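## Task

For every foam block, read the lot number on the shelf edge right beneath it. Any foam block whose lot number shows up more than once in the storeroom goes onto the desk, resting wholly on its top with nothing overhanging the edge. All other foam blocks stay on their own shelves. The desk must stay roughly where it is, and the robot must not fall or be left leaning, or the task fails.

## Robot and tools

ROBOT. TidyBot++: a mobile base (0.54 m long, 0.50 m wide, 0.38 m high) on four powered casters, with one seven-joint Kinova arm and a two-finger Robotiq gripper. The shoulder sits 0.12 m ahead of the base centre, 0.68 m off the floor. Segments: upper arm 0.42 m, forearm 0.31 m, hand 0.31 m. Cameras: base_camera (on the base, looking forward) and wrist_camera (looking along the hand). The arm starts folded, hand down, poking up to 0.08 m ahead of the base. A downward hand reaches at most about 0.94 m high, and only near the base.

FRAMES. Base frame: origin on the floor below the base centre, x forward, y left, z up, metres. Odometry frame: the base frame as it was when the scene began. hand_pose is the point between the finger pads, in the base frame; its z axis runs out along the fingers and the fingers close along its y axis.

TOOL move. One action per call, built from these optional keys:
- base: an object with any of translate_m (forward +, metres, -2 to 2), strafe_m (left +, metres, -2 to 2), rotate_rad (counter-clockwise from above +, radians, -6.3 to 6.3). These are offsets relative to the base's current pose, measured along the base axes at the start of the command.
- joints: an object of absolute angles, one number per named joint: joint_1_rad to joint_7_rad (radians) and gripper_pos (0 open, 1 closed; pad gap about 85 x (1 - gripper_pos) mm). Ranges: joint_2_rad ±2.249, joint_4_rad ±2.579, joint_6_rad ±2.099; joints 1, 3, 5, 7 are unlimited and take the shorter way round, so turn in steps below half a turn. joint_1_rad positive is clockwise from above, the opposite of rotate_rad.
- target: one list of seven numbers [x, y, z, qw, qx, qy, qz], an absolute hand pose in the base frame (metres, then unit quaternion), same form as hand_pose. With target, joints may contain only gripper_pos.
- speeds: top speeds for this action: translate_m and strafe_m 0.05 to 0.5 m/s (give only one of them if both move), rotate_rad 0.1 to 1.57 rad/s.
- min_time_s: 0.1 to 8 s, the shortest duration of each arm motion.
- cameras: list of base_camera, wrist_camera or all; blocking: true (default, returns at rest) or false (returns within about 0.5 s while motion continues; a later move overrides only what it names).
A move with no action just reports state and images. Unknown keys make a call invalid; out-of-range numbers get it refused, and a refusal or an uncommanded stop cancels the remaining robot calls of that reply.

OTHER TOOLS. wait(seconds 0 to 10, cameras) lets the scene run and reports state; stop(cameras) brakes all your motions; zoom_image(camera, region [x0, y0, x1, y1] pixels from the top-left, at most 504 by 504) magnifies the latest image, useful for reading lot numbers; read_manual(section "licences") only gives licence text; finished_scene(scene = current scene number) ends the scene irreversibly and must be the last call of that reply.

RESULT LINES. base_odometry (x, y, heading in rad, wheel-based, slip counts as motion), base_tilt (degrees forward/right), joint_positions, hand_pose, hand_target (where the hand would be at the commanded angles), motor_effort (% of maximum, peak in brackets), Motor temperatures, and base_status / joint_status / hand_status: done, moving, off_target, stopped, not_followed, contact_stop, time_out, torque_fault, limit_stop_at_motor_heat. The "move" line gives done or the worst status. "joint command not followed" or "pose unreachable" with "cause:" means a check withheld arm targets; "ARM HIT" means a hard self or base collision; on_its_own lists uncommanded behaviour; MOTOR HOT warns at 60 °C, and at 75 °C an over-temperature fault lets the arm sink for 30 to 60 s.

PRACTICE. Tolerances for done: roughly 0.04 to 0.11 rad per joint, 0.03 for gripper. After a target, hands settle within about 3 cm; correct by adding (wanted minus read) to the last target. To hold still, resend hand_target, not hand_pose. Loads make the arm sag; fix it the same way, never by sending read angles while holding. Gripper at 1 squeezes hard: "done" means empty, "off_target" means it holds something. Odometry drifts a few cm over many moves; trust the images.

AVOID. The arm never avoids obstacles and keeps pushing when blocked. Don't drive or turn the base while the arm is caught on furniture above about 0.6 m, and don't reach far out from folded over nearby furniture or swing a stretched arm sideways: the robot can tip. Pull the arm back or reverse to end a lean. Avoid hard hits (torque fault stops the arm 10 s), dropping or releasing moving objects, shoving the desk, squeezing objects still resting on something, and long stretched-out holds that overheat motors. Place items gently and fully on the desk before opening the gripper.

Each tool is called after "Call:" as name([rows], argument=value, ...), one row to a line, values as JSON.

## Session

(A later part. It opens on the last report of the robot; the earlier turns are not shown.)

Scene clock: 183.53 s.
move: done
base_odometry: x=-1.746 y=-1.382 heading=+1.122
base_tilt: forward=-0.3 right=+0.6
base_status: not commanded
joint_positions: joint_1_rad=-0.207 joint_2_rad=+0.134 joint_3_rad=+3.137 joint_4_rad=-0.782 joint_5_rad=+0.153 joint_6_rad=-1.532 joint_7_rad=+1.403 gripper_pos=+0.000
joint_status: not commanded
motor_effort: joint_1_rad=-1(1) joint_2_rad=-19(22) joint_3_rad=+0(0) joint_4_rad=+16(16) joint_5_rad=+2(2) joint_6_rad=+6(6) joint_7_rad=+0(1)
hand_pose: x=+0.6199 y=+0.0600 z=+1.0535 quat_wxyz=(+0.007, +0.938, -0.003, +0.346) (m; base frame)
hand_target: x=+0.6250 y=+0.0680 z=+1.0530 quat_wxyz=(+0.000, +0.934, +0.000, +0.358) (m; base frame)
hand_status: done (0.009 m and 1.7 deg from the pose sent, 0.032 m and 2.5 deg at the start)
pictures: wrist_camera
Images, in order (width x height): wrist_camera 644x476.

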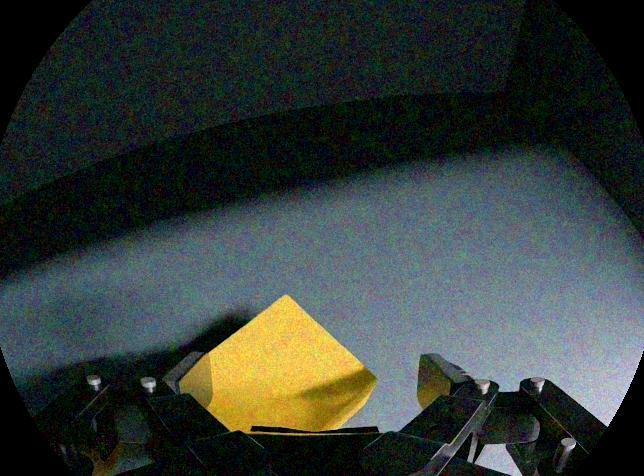

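Call:
move(target=[0.59, 0.066, 1.055, 0, 0.9336, 0, 0.3584], min_time_s=1.0, cameras=["wrist_camera"])

Scene clock: 185.07 s.
move: done
base_odometry: x=-1.746 y=-1.382 heading=+1.122
base_tilt: forward=-0.3 right=+0.6
base_status: not commanded
joint_positions: joint_1_rad=-0.195 joint_2_rad=+0.056 joint_3_rad=+3.086 joint_4_rad=-0.868 joint_5_rad=+0.153 joint_6_rad=-1.528 joint_7_rad=+1.403 gripper_pos=+0.000
joint_status: not commanded
motor_effort: joint_1_rad=-1(1) joint_2_rad=-17(19) joint_3_rad=+0(0) joint_4_rad=+15(16) joint_5_rad=+2(2) joint_6_rad=+6(7) joint_7_rad=+0(1)
hand_pose: x=+0.5857 y=+0.0708 z=+1.0539 quat_wxyz=(+0.000, +0.939, +0.015, +0.344) (m; base frame)
hand_target: x=+0.5900 y=+0.0660 z=+1.0550 quat_wxyz=(+0.000, +0.934, +0.000, +0.358) (m; base frame)
hand_status: done (0.007 m and 2.5 deg from the pose sent, 0.031 m and 1.7 deg at the start)
pictures: wrist_camera
Images, in order (width x height): wrist_camera 644x476.

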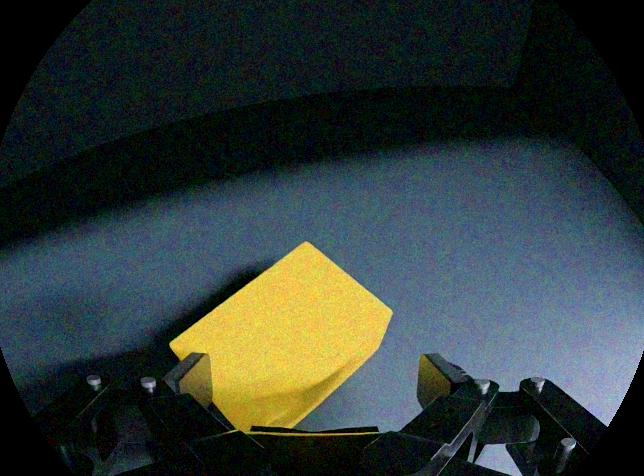

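Call:
move(target=[0.575, 0.075, 1.115, 0, 0.9135, 0, 0.4067], min_time_s=0.6)

Call:
move(target=[0.575, 0.115, 1.11, 0.1324, 0.8637, -0.2974, 0.3845], min_time_s=1.2, cameras=["wrist_camera"])

Scene clock: 186.73 s.
move: done
base_odometry: x=-1.746 y=-1.382 heading=+1.122
base_tilt: forward=-0.3 right=+0.6
base_status: not commanded
joint_positions: joint_1_rad=-0.209 joint_2_rad=+0.045 joint_3_rad=+3.056 joint_4_rad=-0.778 joint_5_rad=+0.176 joint_6_rad=-1.528 joint_7_rad=+1.387 gripper_pos=+0.000
joint_status: not commanded
motor_effort: joint_1_rad=+0(1) joint_2_rad=-16(18) joint_3_rad=+0(1) joint_4_rad=+14(16) joint_5_rad=+2(2) joint_6_rad=+6(7) joint_7_rad=+0(1)
hand_pose: x=+0.5812 y=+0.0829 z=+1.1000 quat_wxyz=(-0.012, +0.920, +0.020, +0.391) (m; base frame)
hand_target: x=+0.5750 y=+0.0750 z=+1.1150 quat_wxyz=(+0.000, +0.914, +0.000, +0.407) (m; base frame)
hand_status: done (0.018 m and 3.3 deg from the pose sent, 0.062 m and 7.9 deg at the start)
pictures: none

Scene clock: 197.30 s.
move: time_out
base_odometry: x=-1.746 y=-1.382 heading=+1.122
base_tilt: forward=-0.3 right=+0.6
base_status: not commanded
joint_positions: joint_1_rad=-0.726 joint_2_rad=+0.513 joint_3_rad=+3.641 joint_4_rad=-0.239 joint_5_rad=+0.529 joint_6_rad=-2.008 joint_7_rad=+0.904 gripper_pos=+0.000
joint_status: not commanded
motor_effort: joint_1_rad=-1(3) joint_2_rad=-25(33) joint_3_rad=+2(3) joint_4_rad=+11(15) joint_5_rad=+5(6) joint_6_rad=+4(7) joint_7_rad=+0(1)
hand_pose: x=+0.6094 y=+0.0888 z=+1.0621 quat_wxyz=(+0.179, +0.869, -0.305, +0.346) (m; base frame)
hand_target: x=+0.6082 y=+0.0898 z=+1.0587 quat_wxyz=(+0.181, +0.871, -0.304, +0.340) (m; base frame)
hand_status: time_out (0.065 m and 7.1 deg from the pose sent, 0.034 m and 40.7 deg at the start; a joint's target at an end of its range on 174 of 300 steps)
pictures: wrist_camera
Images, in order (width x height): wrist_camera 644x476.

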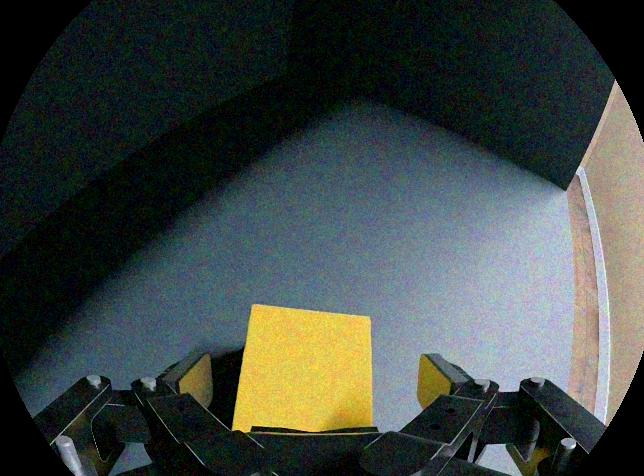

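Call:
move(target=[0.610, 0.091, 1.035, 0.170, 0.871, -0.300, 0.350], min_time_s=0.8, cameras=["wrist_camera"])

Scene clock: 199.30 s.
move: done
base_odometry: x=-1.746 y=-1.382 heading=+1.122
base_tilt: forward=-0.3 right=+0.6
base_status: not commanded
joint_positions: joint_1_rad=-0.763 joint_2_rad=+0.405 joint_3_rad=+3.505 joint_4_rad=-0.549 joint_5_rad=+0.579 joint_6_rad=-1.900 joint_7_rad=+0.770 gripper_pos=+0.000
joint_status: not commanded
motor_effort: joint_1_rad=+0(1) joint_2_rad=-24(26) joint_3_rad=+2(3) joint_4_rad=+13(13) joint_5_rad=+6(6) joint_6_rad=+4(5) joint_7_rad=-1(1)
hand_pose: x=+0.6020 y=+0.0956 z=+1.0201 quat_wxyz=(+0.169, +0.888, -0.292, +0.312) (m; base frame)
hand_target: x=+0.6100 y=+0.0910 z=+1.0350 quat_wxyz=(+0.170, +0.871, -0.300, +0.350) (m; base frame)
hand_status: done (0.018 m and 4.8 deg from the pose sent, 0.027 m and 1.3 deg at the start)
pictures: wrist_camera
Images, in order (width x height): wrist_camera 644x476.

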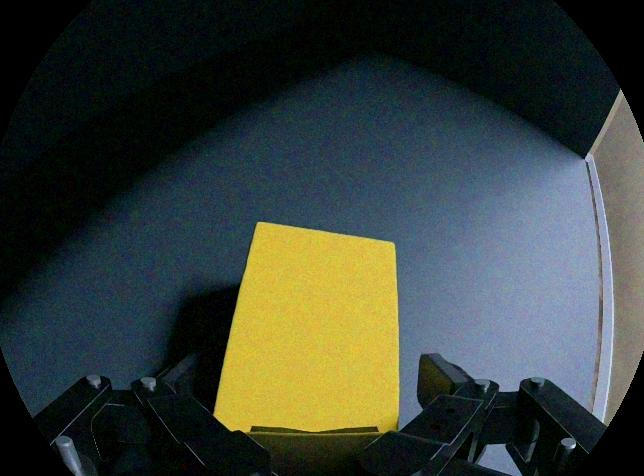

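Call:
move(target=[0.614, 0.088, 1.047, 0.170, 0.871, -0.300, 0.350], min_time_s=0.5)

Call:
move(joints={"gripper_pos": 0.5}, cameras=["wrist_camera"])

Scene clock: 200.70 s.
move: done
base_odometry: x=-1.746 y=-1.382 heading=+1.122
base_tilt: forward=-0.3 right=+0.6
base_status: not commanded
joint_positions: joint_1_rad=-0.763 joint_2_rad=+0.405 joint_3_rad=+3.527 joint_4_rad=-0.491 joint_5_rad=+0.579 joint_6_rad=-1.899 joint_7_rad=+0.772 gripper_pos=+0.000
joint_status: not commanded
motor_effort: joint_1_rad=+0(1) joint_2_rad=-23(26) joint_3_rad=+2(2) joint_4_rad=+12(14) joint_5_rad=+6(6) joint_6_rad=+5(5) joint_7_rad=+0(1)
hand_pose: x=+0.6043 y=+0.0920 z=+1.0408 quat_wxyz=(+0.155, +0.878, -0.304, +0.335) (m; base frame)
hand_target: x=+0.6140 y=+0.0880 z=+1.0470 quat_wxyz=(+0.170, +0.871, -0.300, +0.350) (m; base frame)
hand_status: done (0.012 m and 2.6 deg from the pose sent, 0.030 m and 4.8 deg at the start)
pictures: none

Scene clock: 201.53 s.
move: off_target
base_odometry: x=-1.746 y=-1.382 heading=+1.122
base_tilt: forward=-0.3 right=+0.6
base_status: not commanded
joint_positions: joint_1_rad=-0.763 joint_2_rad=+0.405 joint_3_rad=+3.527 joint_4_rad=-0.485 joint_5_rad=+0.579 joint_6_rad=-1.899 joint_7_rad=+0.772 gripper_pos=+0.422
joint_status: gripper_pos off_target (ended at +0.422, target +0.500)
motor_effort: joint_1_rad=-1(2) joint_2_rad=-24(24) joint_3_rad=+2(3) joint_4_rad=+12(13) joint_5_rad=+5(6) joint_6_rad=+4(5) joint_7_rad=+0(1)
hand_pose: x=+0.6044 y=+0.0924 z=+1.0428 quat_wxyz=(+0.153, +0.878, -0.305, +0.337) (m; base frame)
hand_target: x=+0.6140 y=+0.0880 z=+1.0470 quat_wxyz=(+0.170, +0.871, -0.300, +0.350) (m; base frame)
hand_status: not commanded
pictures: wrist_camera
Images, in order (width x height): wrist_camera 644x476.

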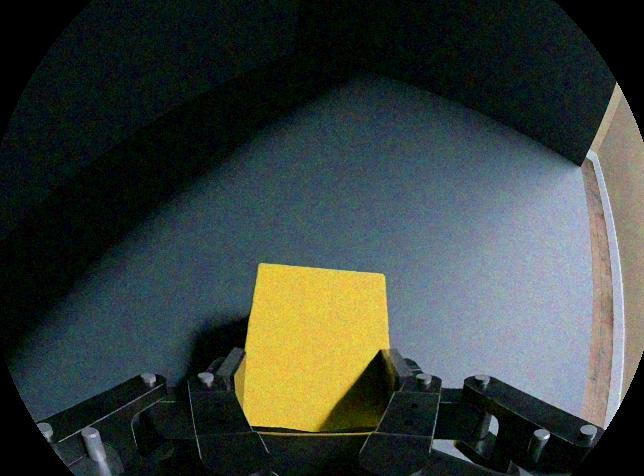

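Call:
move(target=[0.590, 0.095, 1.095, 0.088, 0.8919, -0.1977, 0.3971], min_time_s=1.0, cameras=["wrist_camera"])

Scene clock: 204.30 s.
move: done
base_odometry: x=-1.746 y=-1.382 heading=+1.122
base_tilt: forward=-0.3 right=+0.6
base_status: not commanded
joint_positions: joint_1_rad=-0.719 joint_2_rad=+0.222 joint_3_rad=+3.279 joint_4_rad=-0.584 joint_5_rad=+0.604 joint_6_rad=-1.804 joint_7_rad=+0.821 gripper_pos=+0.422
joint_status: not commanded
motor_effort: joint_1_rad=+0(1) joint_2_rad=-19(25) joint_3_rad=+1(2) joint_4_rad=+12(14) joint_5_rad=+5(6) joint_6_rad=+6(6) joint_7_rad=+0(1)
hand_pose: x=+0.5742 y=+0.1116 z=+1.0852 quat_wxyz=(+0.059, +0.903, -0.214, +0.369) (m; base frame)
hand_target: x=+0.5900 y=+0.0950 z=+1.0950 quat_wxyz=(+0.088, +0.892, -0.198, +0.397) (m; base frame)
hand_status: done (0.025 m and 5.1 deg from the pose sent, 0.054 m and 16.0 deg at the start)
pictures: wrist_camera
Images, in order (width x height): wrist_camera 644x476.

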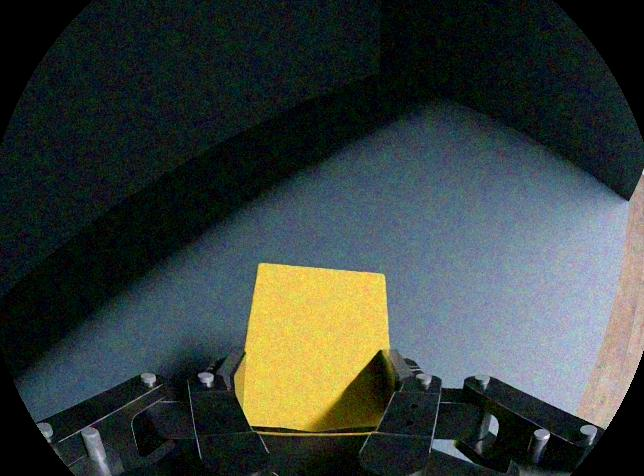

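Call:
move(base={"translate_m": -0.15, "strafe_m": -0.055}, target=[0.42, 0.02, 1.11, 0, 0.9063, 0, 0.4226], min_time_s=1.5, cameras=["wrist_camera"])

Scene clock: 206.77 s.
move: done
base_odometry: x=-1.762 y=-1.542 heading=+1.122
base_tilt: forward=-0.4 right=+0.6
base_status: done
joint_positions: joint_1_rad=+0.000 joint_2_rad=-0.336 joint_3_rad=+3.086 joint_4_rad=-1.049 joint_5_rad=+0.091 joint_6_rad=-1.604 joint_7_rad=+1.476 gripper_pos=+0.422
joint_status: not commanded
motor_effort: joint_1_rad=+0(1) joint_2_rad=-3(24) joint_3_rad=+1(2) joint_4_rad=+14(15) joint_5_rad=+1(6) joint_6_rad=+7(8) joint_7_rad=+0(1)
hand_pose: x=+0.4136 y=-0.0038 z=+1.1065 quat_wxyz=(+0.020, +0.914, -0.035, +0.403) (m; base frame)
hand_target: x=+0.4200 y=+0.0200 z=+1.1100 quat_wxyz=(+0.000, +0.906, +0.000, +0.423) (m; base frame)
hand_status: done (0.025 m and 5.3 deg from the pose sent, 0.181 m and 26.2 deg at the start)
pictures: wrist_camera
Images, in order (width x height): wrist_camera 644x476.

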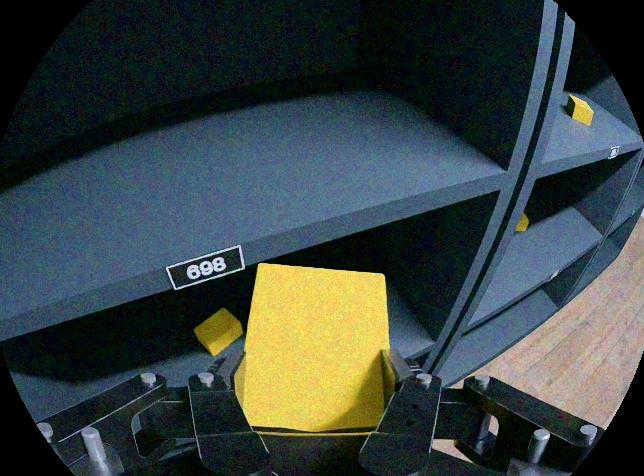

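Call:
move(base={"translate_m": 0.385, "strafe_m": -1.046, "rotate_rad": 0.35}, joints={"joint_1_rad": 0, "joint_2_rad": -0.8, "joint_3_rad": 3.14, "joint_4_rad": -2.4, "joint_5_rad": 0, "joint_6_rad": -0.72, "joint_7_rad": 1.57}, min_time_s=2, cameras=["wrist_camera"])

Scene clock: 210.83 s.
move: done
base_odometry: x=-0.652 y=-1.648 heading=+1.473
base_tilt: forward=-0.4 right=+0.6
base_status: done
joint_positions: joint_1_rad=+0.002 joint_2_rad=-0.778 joint_3_rad=+3.128 joint_4_rad=-2.360 joint_5_rad=+0.067 joint_6_rad=-0.784 joint_7_rad=+1.527 gripper_pos=+0.422
joint_status: all done
motor_effort: joint_1_rad=-1(2) joint_2_rad=+5(6) joint_3_rad=+1(3) joint_4_rad=+19(20) joint_5_rad=+1(3) joint_6_rad=+6(8) joint_7_rad=+0(1)
hand_pose: x=+0.3561 y=-0.0107 z=+0.7563 quat_wxyz=(+0.026, +0.925, -0.002, +0.379) (m; base frame)
hand_target: x=+0.3593 y=+0.0017 z=+0.7537 quat_wxyz=(+0.000, +0.917, +0.000, +0.399) (m; base frame)
hand_status: not commanded
pictures: wrist_camera
Images, in order (width x height): wrist_camera 644x476.

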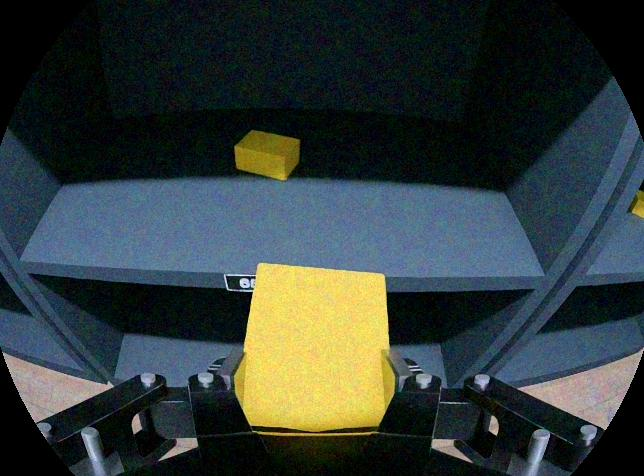

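Call:
move(base={"strafe_m": -0.12}, cameras=["wrist_camera"])

Call:
zoom_image(camera="wrist_camera", region=[110, 240, 230, 330])

Scene clock: 212.33 s.
move: done
base_odometry: x=-0.533 y=-1.660 heading=+1.474
base_tilt: forward=-0.3 right=+0.6
base_status: done
joint_positions: joint_1_rad=+0.002 joint_2_rad=-0.778 joint_3_rad=+3.131 joint_4_rad=-2.360 joint_5_rad=+0.065 joint_6_rad=-0.783 joint_7_rad=+1.527 gripper_pos=+0.422
joint_status: not commanded
motor_effort: joint_1_rad=+0(1) joint_2_rad=+5(5) joint_3_rad=+1(2) joint_4_rad=+18(20) joint_5_rad=+1(2) joint_6_rad=+7(7) joint_7_rad=+0(1)
hand_pose: x=+0.3561 y=-0.0111 z=+0.7563 quat_wxyz=(+0.024, +0.925, -0.004, +0.379) (m; base frame)
hand_target: x=+0.3593 y=+0.0017 z=+0.7537 quat_wxyz=(+0.000, +0.917, +0.000, +0.399) (m; base frame)
hand_status: not commanded
pictures: wrist_camera
Images, in order (width x height): wrist_camera 644x476.

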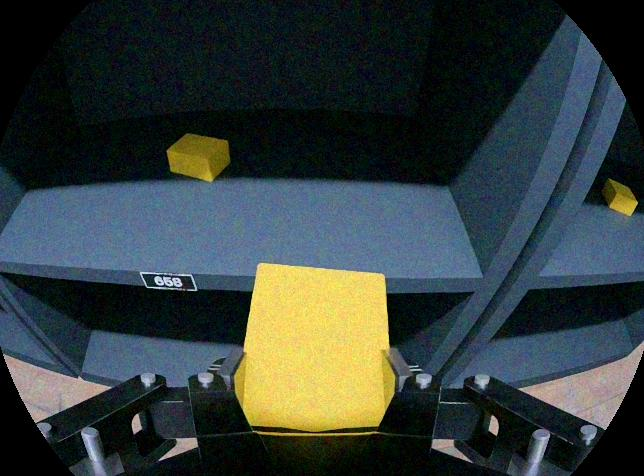

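Scaled by 4.200.

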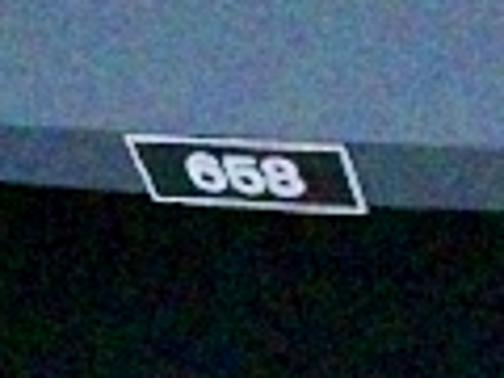

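Call:
move(base={"strafe_m": -1.82, "translate_m": -0.01})

Call:
move(base={"translate_m": 1.47}, cameras=["all"])

Scene clock: 218.17 s.
move: done
base_odometry: x=+1.278 y=-1.845 heading=+1.475
base_tilt: forward=-0.3 right=+0.6
base_status: done
joint_positions: joint_1_rad=+0.002 joint_2_rad=-0.778 joint_3_rad=+3.132 joint_4_rad=-2.360 joint_5_rad=+0.064 joint_6_rad=-0.783 joint_7_rad=+1.527 gripper_pos=+0.422
joint_status: not commanded
motor_effort: joint_1_rad=-1(1) joint_2_rad=+5(6) joint_3_rad=+1(2) joint_4_rad=+18(20) joint_5_rad=+1(2) joint_6_rad=+7(8) joint_7_rad=+0(1)
hand_pose: x=+0.3562 y=-0.0109 z=+0.7563 quat_wxyz=(+0.023, +0.925, -0.004, +0.379) (m; base frame)
hand_target: x=+0.3593 y=+0.0017 z=+0.7537 quat_wxyz=(+0.000, +0.917, +0.000, +0.399) (m; base frame)
hand_status: not commanded
pictures: none

Scene clock: 222.47 s.
move: done
base_odometry: x=+1.418 y=-0.382 heading=+1.475
base_tilt: forward=-0.3 right=+0.6
base_status: done
joint_positions: joint_1_rad=+0.002 joint_2_rad=-0.784 joint_3_rad=+3.132 joint_4_rad=-2.360 joint_5_rad=+0.064 joint_6_rad=-0.779 joint_7_rad=+1.527 gripper_pos=+0.422
joint_status: not commanded
motor_effort: joint_1_rad=-1(1) joint_2_rad=+5(6) joint_3_rad=+1(1) joint_4_rad=+18(20) joint_5_rad=+1(2) joint_6_rad=+6(8) joint_7_rad=+0(1)
hand_pose: x=+0.3564 y=-0.0108 z=+0.7585 quat_wxyz=(+0.023, +0.923, -0.004, +0.384) (m; base frame)
hand_target: x=+0.3593 y=+0.0017 z=+0.7537 quat_wxyz=(+0.000, +0.917, +0.000, +0.399) (m; base frame)
hand_status: not commanded
pictures: base_camera, wrist_camera
Images, in order (width x height): base_camera 644x364, wrist_camera 644x476.

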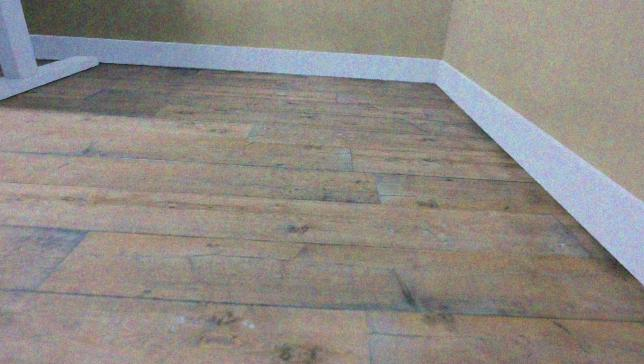

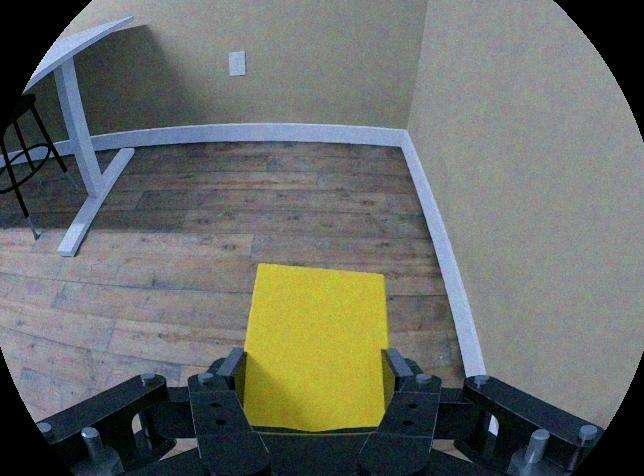

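Call:
move(base={"translate_m": 0.353, "strafe_m": 1.368, "rotate_rad": -0.095}, target=[0.40, 0, 0.97, 0, 0.908, 0, 0.419], min_time_s=2.5, cameras=["all"])

Scene clock: 227.00 s.
move: done
base_odometry: x=+0.090 y=+0.100 heading=+1.380
base_tilt: forward=-0.3 right=+0.6
base_status: done
joint_positions: joint_1_rad=+0.001 joint_2_rad=-0.613 joint_3_rad=+3.134 joint_4_rad=-1.725 joint_5_rad=+0.063 joint_6_rad=-1.120 joint_7_rad=+1.530 gripper_pos=+0.422
joint_status: not commanded
motor_effort: joint_1_rad=+0(1) joint_2_rad=+1(6) joint_3_rad=+1(2) joint_4_rad=+17(20) joint_5_rad=+1(2) joint_6_rad=+7(8) joint_7_rad=+0(1)
hand_pose: x=+0.4043 y=-0.0136 z=+0.9744 quat_wxyz=(+0.023, +0.898, -0.015, +0.440) (m; base frame)
hand_target: x=+0.4000 y=+0.0000 z=+0.9700 quat_wxyz=(+0.000, +0.908, +0.000, +0.419) (m; base frame)
hand_status: done (0.015 m and 4.1 deg from the pose sent, 0.216 m and 5.2 deg at the start)
pictures: base_camera, wrist_camera
Images, in order (width x height): base_camera 644x364, wrist_camera 644x476.

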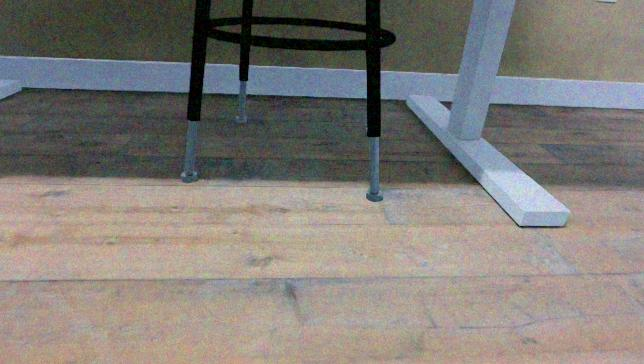

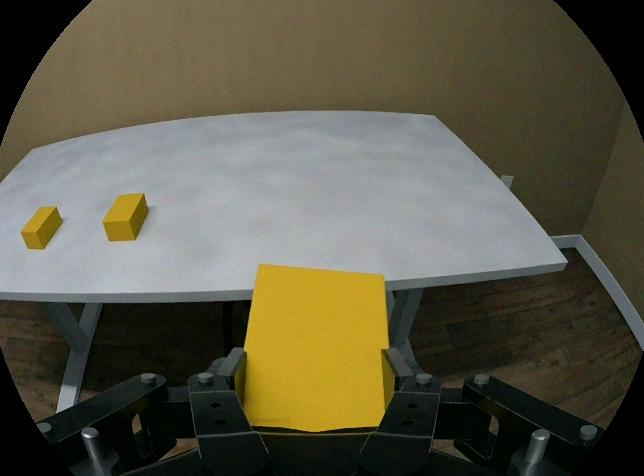

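Call:
move(target=[0.87, 0, 0.87, 0, 0.9135, 0, 0.4067], min_time_s=1.5, cameras=["wrist_camera"])

Call:
move(target=[0.875, 0, 0.765, 0, 0.9135, 0, 0.4067], min_time_s=1.0, cameras=["wrist_camera"])

Scene clock: 234.03 s.
move: done
base_odometry: x=+0.090 y=+0.100 heading=+1.380
base_tilt: forward=-0.3 right=+0.6
base_status: not commanded
joint_positions: joint_1_rad=+0.001 joint_2_rad=+0.472 joint_3_rad=+3.154 joint_4_rad=-0.994 joint_5_rad=+0.043 joint_6_rad=-0.894 joint_7_rad=+1.544 gripper_pos=+0.422
joint_status: not commanded
motor_effort: joint_1_rad=+0(1) joint_2_rad=-32(34) joint_3_rad=+0(1) joint_4_rad=+19(19) joint_5_rad=+1(1) joint_6_rad=+6(8) joint_7_rad=+0(1)
hand_pose: x=+0.8422 y=-0.0172 z=+0.8690 quat_wxyz=(+0.020, +0.924, -0.011, +0.381) (m; base frame)
hand_target: x=+0.8700 y=+0.0000 z=+0.8700 quat_wxyz=(+0.000, +0.914, +0.000, +0.407) (m; base frame)
hand_status: done (0.033 m and 4.1 deg from the pose sent, 0.477 m and 5.3 deg at the start)
pictures: wrist_camera
Images, in order (width x height): wrist_camera 644x476.

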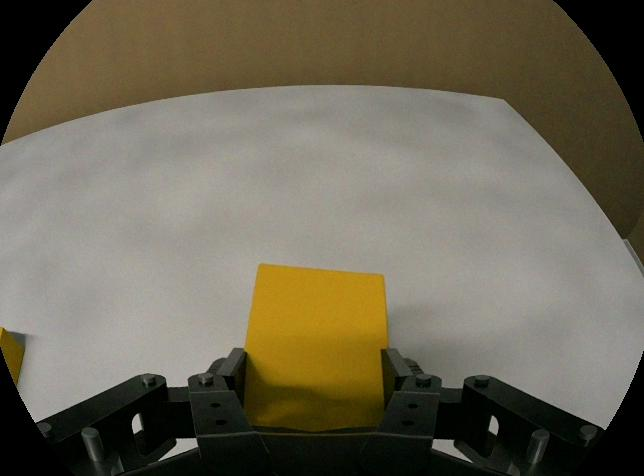

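Scene clock: 235.73 s.
move: done
base_odometry: x=+0.090 y=+0.100 heading=+1.380
base_tilt: forward=-0.3 right=+0.6
base_status: not commanded
joint_positions: joint_1_rad=+0.001 joint_2_rad=+0.504 joint_3_rad=+3.154 joint_4_rad=-1.212 joint_5_rad=+0.043 joint_6_rad=-0.579 joint_7_rad=+1.546 gripper_pos=+0.422
joint_status: not commanded
motor_effort: joint_1_rad=-1(1) joint_2_rad=-33(36) joint_3_rad=+0(0) joint_4_rad=+18(20) joint_5_rad=+1(1) joint_6_rad=+7(8) joint_7_rad=+0(1)
hand_pose: x=+0.8665 y=-0.0146 z=+0.7988 quat_wxyz=(+0.018, +0.911, -0.004, +0.411) (m; base frame)
hand_target: x=+0.8750 y=+0.0000 z=+0.7650 quat_wxyz=(+0.000, +0.914, +0.000, +0.407) (m; base frame)
hand_status: done (0.038 m and 2.2 deg from the pose sent, 0.110 m and 4.1 deg at the start)
pictures: wrist_camera
Images, in order (width x height): wrist_camera 644x476.

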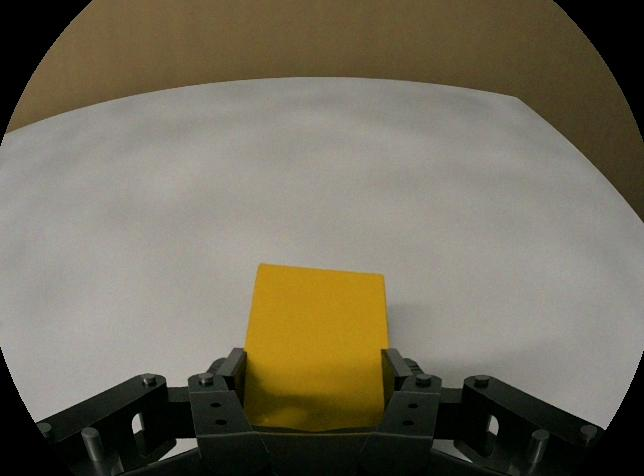

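Call:
move(target=[0.875, 0, 0.745, 0, 0.9135, 0, 0.4067], min_time_s=0.6)

Call:
move(target=[0.875, 0, 0.734, 0, 0.9135, 0, 0.4067], min_time_s=0.5)

Call:
move(target=[0.875, 0, 0.722, 0, 0.9135, 0, 0.4067], min_time_s=0.5, cameras=["wrist_camera"])

Scene clock: 236.80 s.
move: done
base_odometry: x=+0.090 y=+0.100 heading=+1.380
base_tilt: forward=-0.3 right=+0.6
base_status: not commanded
joint_positions: joint_1_rad=+0.001 joint_2_rad=+0.508 joint_3_rad=+3.154 joint_4_rad=-1.252 joint_5_rad=+0.043 joint_6_rad=-0.522 joint_7_rad=+1.546 gripper_pos=+0.422
joint_status: not commanded
motor_effort: joint_1_rad=+0(1) joint_2_rad=-34(34) joint_3_rad=+0(0) joint_4_rad=+18(19) joint_5_rad=+1(1) joint_6_rad=+7(8) joint_7_rad=+0(1)
hand_pose: x=+0.8684 y=-0.0140 z=+0.7877 quat_wxyz=(+0.018, +0.909, -0.003, +0.417) (m; base frame)
hand_target: x=+0.8750 y=+0.0000 z=+0.7450 quat_wxyz=(+0.000, +0.914, +0.000, +0.407) (m; base frame)
hand_status: done (0.045 m and 2.4 deg from the pose sent, 0.056 m and 2.2 deg at the start)
pictures: none

Scene clock: 237.63 s.
move: done
base_odometry: x=+0.090 y=+0.100 heading=+1.380
base_tilt: forward=-0.3 right=+0.6
base_status: not commanded
joint_positions: joint_1_rad=+0.001 joint_2_rad=+0.513 joint_3_rad=+3.154 joint_4_rad=-1.273 joint_5_rad=+0.043 joint_6_rad=-0.489 joint_7_rad=+1.546 gripper_pos=+0.422
joint_status: not commanded
motor_effort: joint_1_rad=+0(1) joint_2_rad=-33(34) joint_3_rad=+0(0) joint_4_rad=+18(19) joint_5_rad=+1(1) joint_6_rad=+7(8) joint_7_rad=-1(1)
hand_pose: x=+0.8698 y=-0.0137 z=+0.7792 quat_wxyz=(+0.017, +0.908, -0.003, +0.419) (m; base frame)
hand_target: x=+0.8750 y=+0.0000 z=+0.7340 quat_wxyz=(+0.000, +0.914, +0.000, +0.407) (m; base frame)
hand_status: done (0.047 m and 2.6 deg from the pose sent, 0.056 m and 2.4 deg at the start)
pictures: none

Scene clock: 238.43 s.
move: done
base_odometry: x=+0.090 y=+0.100 heading=+1.380
base_tilt: forward=-0.3 right=+0.6
base_status: not commanded
joint_positions: joint_1_rad=+0.001 joint_2_rad=+0.514 joint_3_rad=+3.154 joint_4_rad=-1.290 joint_5_rad=+0.043 joint_6_rad=-0.460 joint_7_rad=+1.547 gripper_pos=+0.422
joint_status: not commanded
motor_effort: joint_1_rad=-2(2) joint_2_rad=-29(33) joint_3_rad=-1(1) joint_4_rad=+17(18) joint_5_rad=+0(1) joint_6_rad=+8(8) joint_7_rad=-1(1)
hand_pose: x=+0.8712 y=-0.0134 z=+0.7771 quat_wxyz=(+0.017, +0.905, -0.002, +0.425) (m; base frame)
hand_target: x=+0.8750 y=+0.0000 z=+0.7220 quat_wxyz=(+0.000, +0.914, +0.000, +0.407) (m; base frame)
hand_status: done (0.057 m and 3.0 deg from the pose sent, 0.059 m and 2.6 deg at the start)
pictures: wrist_camera
Images, in order (width x height): wrist_camera 644x476.

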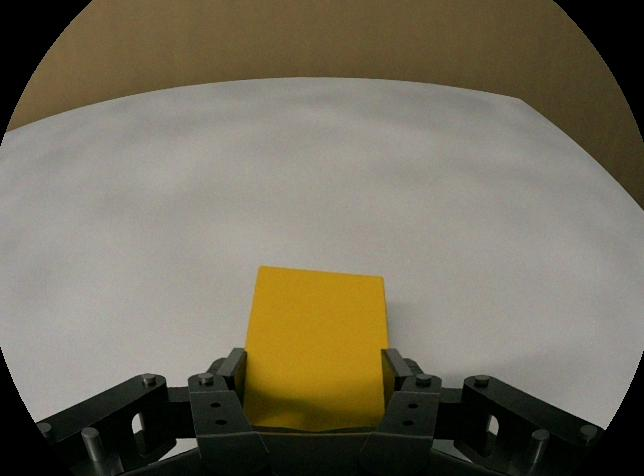

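Call:
move(target=[0.875, 0, 0.714, 0, 0.9135, 0, 0.4067], min_time_s=0.5, cameras=["wrist_camera"])

Scene clock: 239.40 s.
move: done
base_odometry: x=+0.090 y=+0.100 heading=+1.380
base_tilt: forward=-0.3 right=+0.6
base_status: not commanded
joint_positions: joint_1_rad=+0.001 joint_2_rad=+0.514 joint_3_rad=+3.154 joint_4_rad=-1.300 joint_5_rad=+0.043 joint_6_rad=-0.442 joint_7_rad=+1.548 gripper_pos=+0.422
joint_status: not commanded
motor_effort: joint_1_rad=-2(2) joint_2_rad=-24(28) joint_3_rad=-2(2) joint_4_rad=+16(17) joint_5_rad=+0(1) joint_6_rad=+8(8) joint_7_rad=-1(1)
hand_pose: x=+0.8720 y=-0.0132 z=+0.7759 quat_wxyz=(+0.017, +0.903, -0.001, +0.429) (m; base frame)
hand_target: x=+0.8750 y=+0.0000 z=+0.7140 quat_wxyz=(+0.000, +0.914, +0.000, +0.407) (m; base frame)
hand_status: done (0.063 m and 3.4 deg from the pose sent, 0.065 m and 3.0 deg at the start)
pictures: wrist_camera
Images, in order (width x height): wrist_camera 644x476.

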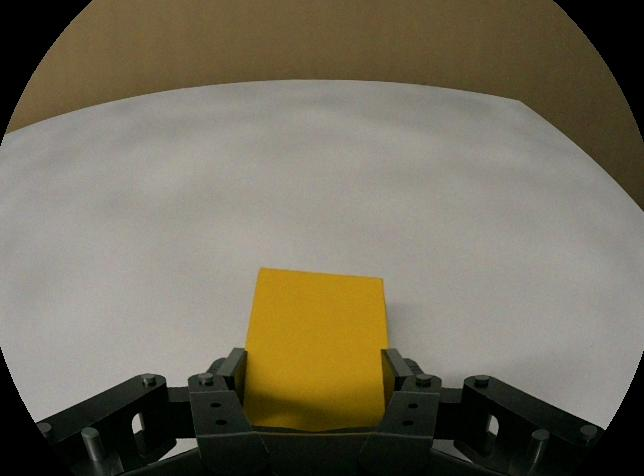

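In contact. Unload a little, then release.

Call:
move(target=[0.875, 0, 0.726, 0, 0.9135, 0, 0.4067], min_time_s=0.5)

Call:
move(joints={"gripper_pos": 0}, cameras=["wrist_camera"])

Call:
move(target=[0.78, 0, 0.83, 0, 0.9135, 0, 0.4067], min_time_s=1.5, cameras=["wrist_camera"])

Call:
move(target=[0.42, 0, 1.0, 0, 0.908, 0, 0.419], min_time_s=1.5, cameras=["wrist_camera"])

Scene clock: 240.43 s.
move: done
base_odometry: x=+0.090 y=+0.100 heading=+1.380
base_tilt: forward=-0.3 right=+0.6
base_status: not commanded
joint_positions: joint_1_rad=+0.001 joint_2_rad=+0.514 joint_3_rad=+3.154 joint_4_rad=-1.300 joint_5_rad=+0.043 joint_6_rad=-0.442 joint_7_rad=+1.548 gripper_pos=+0.422
joint_status: not commanded
motor_effort: joint_1_rad=-2(2) joint_2_rad=-24(25) joint_3_rad=-1(2) joint_4_rad=+16(17) joint_5_rad=+0(1) joint_6_rad=+9(9) joint_7_rad=+0(1)
hand_pose: x=+0.8720 y=-0.0131 z=+0.7759 quat_wxyz=(+0.017, +0.903, -0.001, +0.429) (m; base frame)
hand_target: x=+0.8750 y=+0.0000 z=+0.7260 quat_wxyz=(+0.000, +0.914, +0.000, +0.407) (m; base frame)
hand_status: done (0.052 m and 3.4 deg from the pose sent, 0.052 m and 3.4 deg at the start)
pictures: none

Scene clock: 241.27 s.
move: done
base_odometry: x=+0.090 y=+0.100 heading=+1.380
base_tilt: forward=-0.3 right=+0.6
base_status: not commanded
joint_positions: joint_1_rad=+0.001 joint_2_rad=+0.538 joint_3_rad=+3.154 joint_4_rad=-1.301 joint_5_rad=+0.041 joint_6_rad=-0.442 joint_7_rad=+1.548 gripper_pos=+0.000
joint_status: all done
motor_effort: joint_1_rad=+0(2) joint_2_rad=-34(35) joint_3_rad=+0(2) joint_4_rad=+18(19) joint_5_rad=+1(1) joint_6_rad=+7(8) joint_7_rad=+0(1)
hand_pose: x=+0.8739 y=-0.0129 z=+0.7566 quat_wxyz=(+0.017, +0.909, -0.001, +0.417) (m; base frame)
hand_target: x=+0.8750 y=+0.0000 z=+0.7260 quat_wxyz=(+0.000, +0.914, +0.000, +0.407) (m; base frame)
hand_status: not commanded
pictures: wrist_camera
Images, in order (width x height): wrist_camera 644x476.

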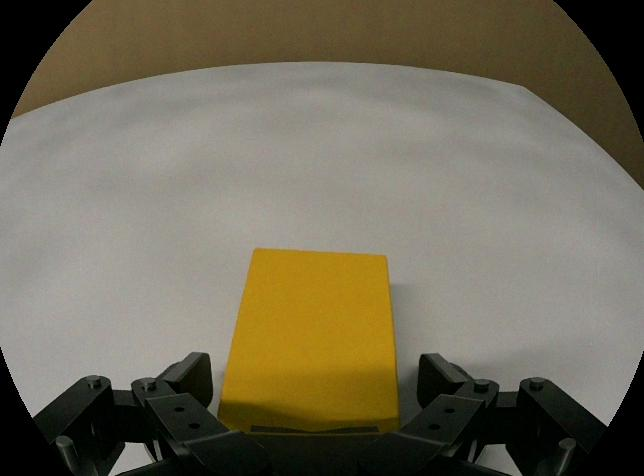

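Scene clock: 243.10 s.
move: done
base_odometry: x=+0.090 y=+0.100 heading=+1.380
base_tilt: forward=-0.3 right=+0.6
base_status: not commanded
joint_positions: joint_1_rad=+0.001 joint_2_rad=+0.297 joint_3_rad=+3.154 joint_4_rad=-1.394 joint_5_rad=+0.041 joint_6_rad=-0.527 joint_7_rad=+1.548 gripper_pos=+0.000
joint_status: not commanded
motor_effort: joint_1_rad=+0(1) joint_2_rad=-27(35) joint_3_rad=+0(0) joint_4_rad=+19(19) joint_5_rad=+1(1) joint_6_rad=+8(8) joint_7_rad=+0(0)
hand_pose: x=+0.8025 y=-0.0137 z=+0.8587 quat_wxyz=(+0.017, +0.895, -0.004, +0.445) (m; base frame)
hand_target: x=+0.7800 y=+0.0000 z=+0.8300 quat_wxyz=(+0.000, +0.914, +0.000, +0.407) (m; base frame)
hand_status: done (0.039 m and 5.3 deg from the pose sent, 0.120 m and 2.3 deg at the start)
pictures: wrist_camera
Images, in order (width x height): wrist_camera 644x476.

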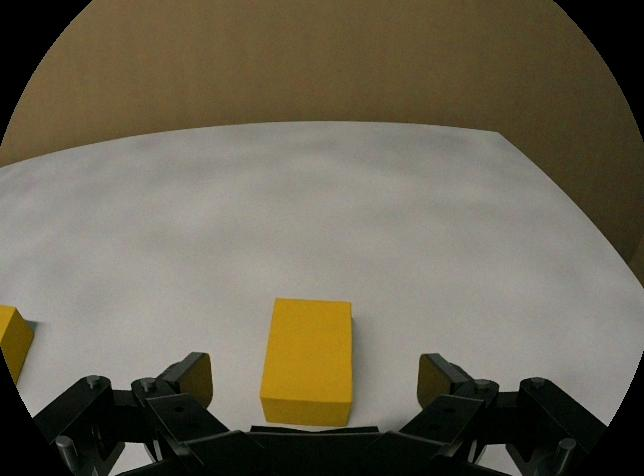

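Scene clock: 245.20 s.
move: done
base_odometry: x=+0.090 y=+0.100 heading=+1.380
base_tilt: forward=-0.4 right=+0.6
base_status: not commanded
joint_positions: joint_1_rad=+0.001 joint_2_rad=-0.512 joint_3_rad=+3.154 joint_4_rad=-1.534 joint_5_rad=+0.041 joint_6_rad=-1.163 joint_7_rad=+1.548 gripper_pos=+0.000
joint_status: not commanded
motor_effort: joint_1_rad=+0(1) joint_2_rad=+0(29) joint_3_rad=+0(1) joint_4_rad=+17(20) joint_5_rad=+1(1) joint_6_rad=+8(8) joint_7_rad=+0(1)
hand_pose: x=+0.4354 y=-0.0166 z=+1.0335 quat_wxyz=(+0.015, +0.887, -0.019, +0.460) (m; base frame)
hand_target: x=+0.4200 y=+0.0000 z=+1.0000 quat_wxyz=(+0.000, +0.908, +0.000, +0.419) (m; base frame)
hand_status: done (0.040 m and 6.0 deg from the pose sent, 0.408 m and 3.9 deg at the start)
pictures: wrist_camera
Images, in order (width x height): wrist_camera 644x476.

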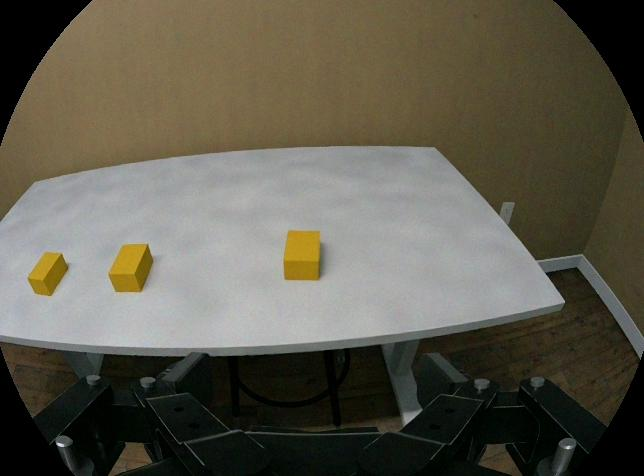

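Call:
finished_scene(scene=2)

The scene is finished: the task was done.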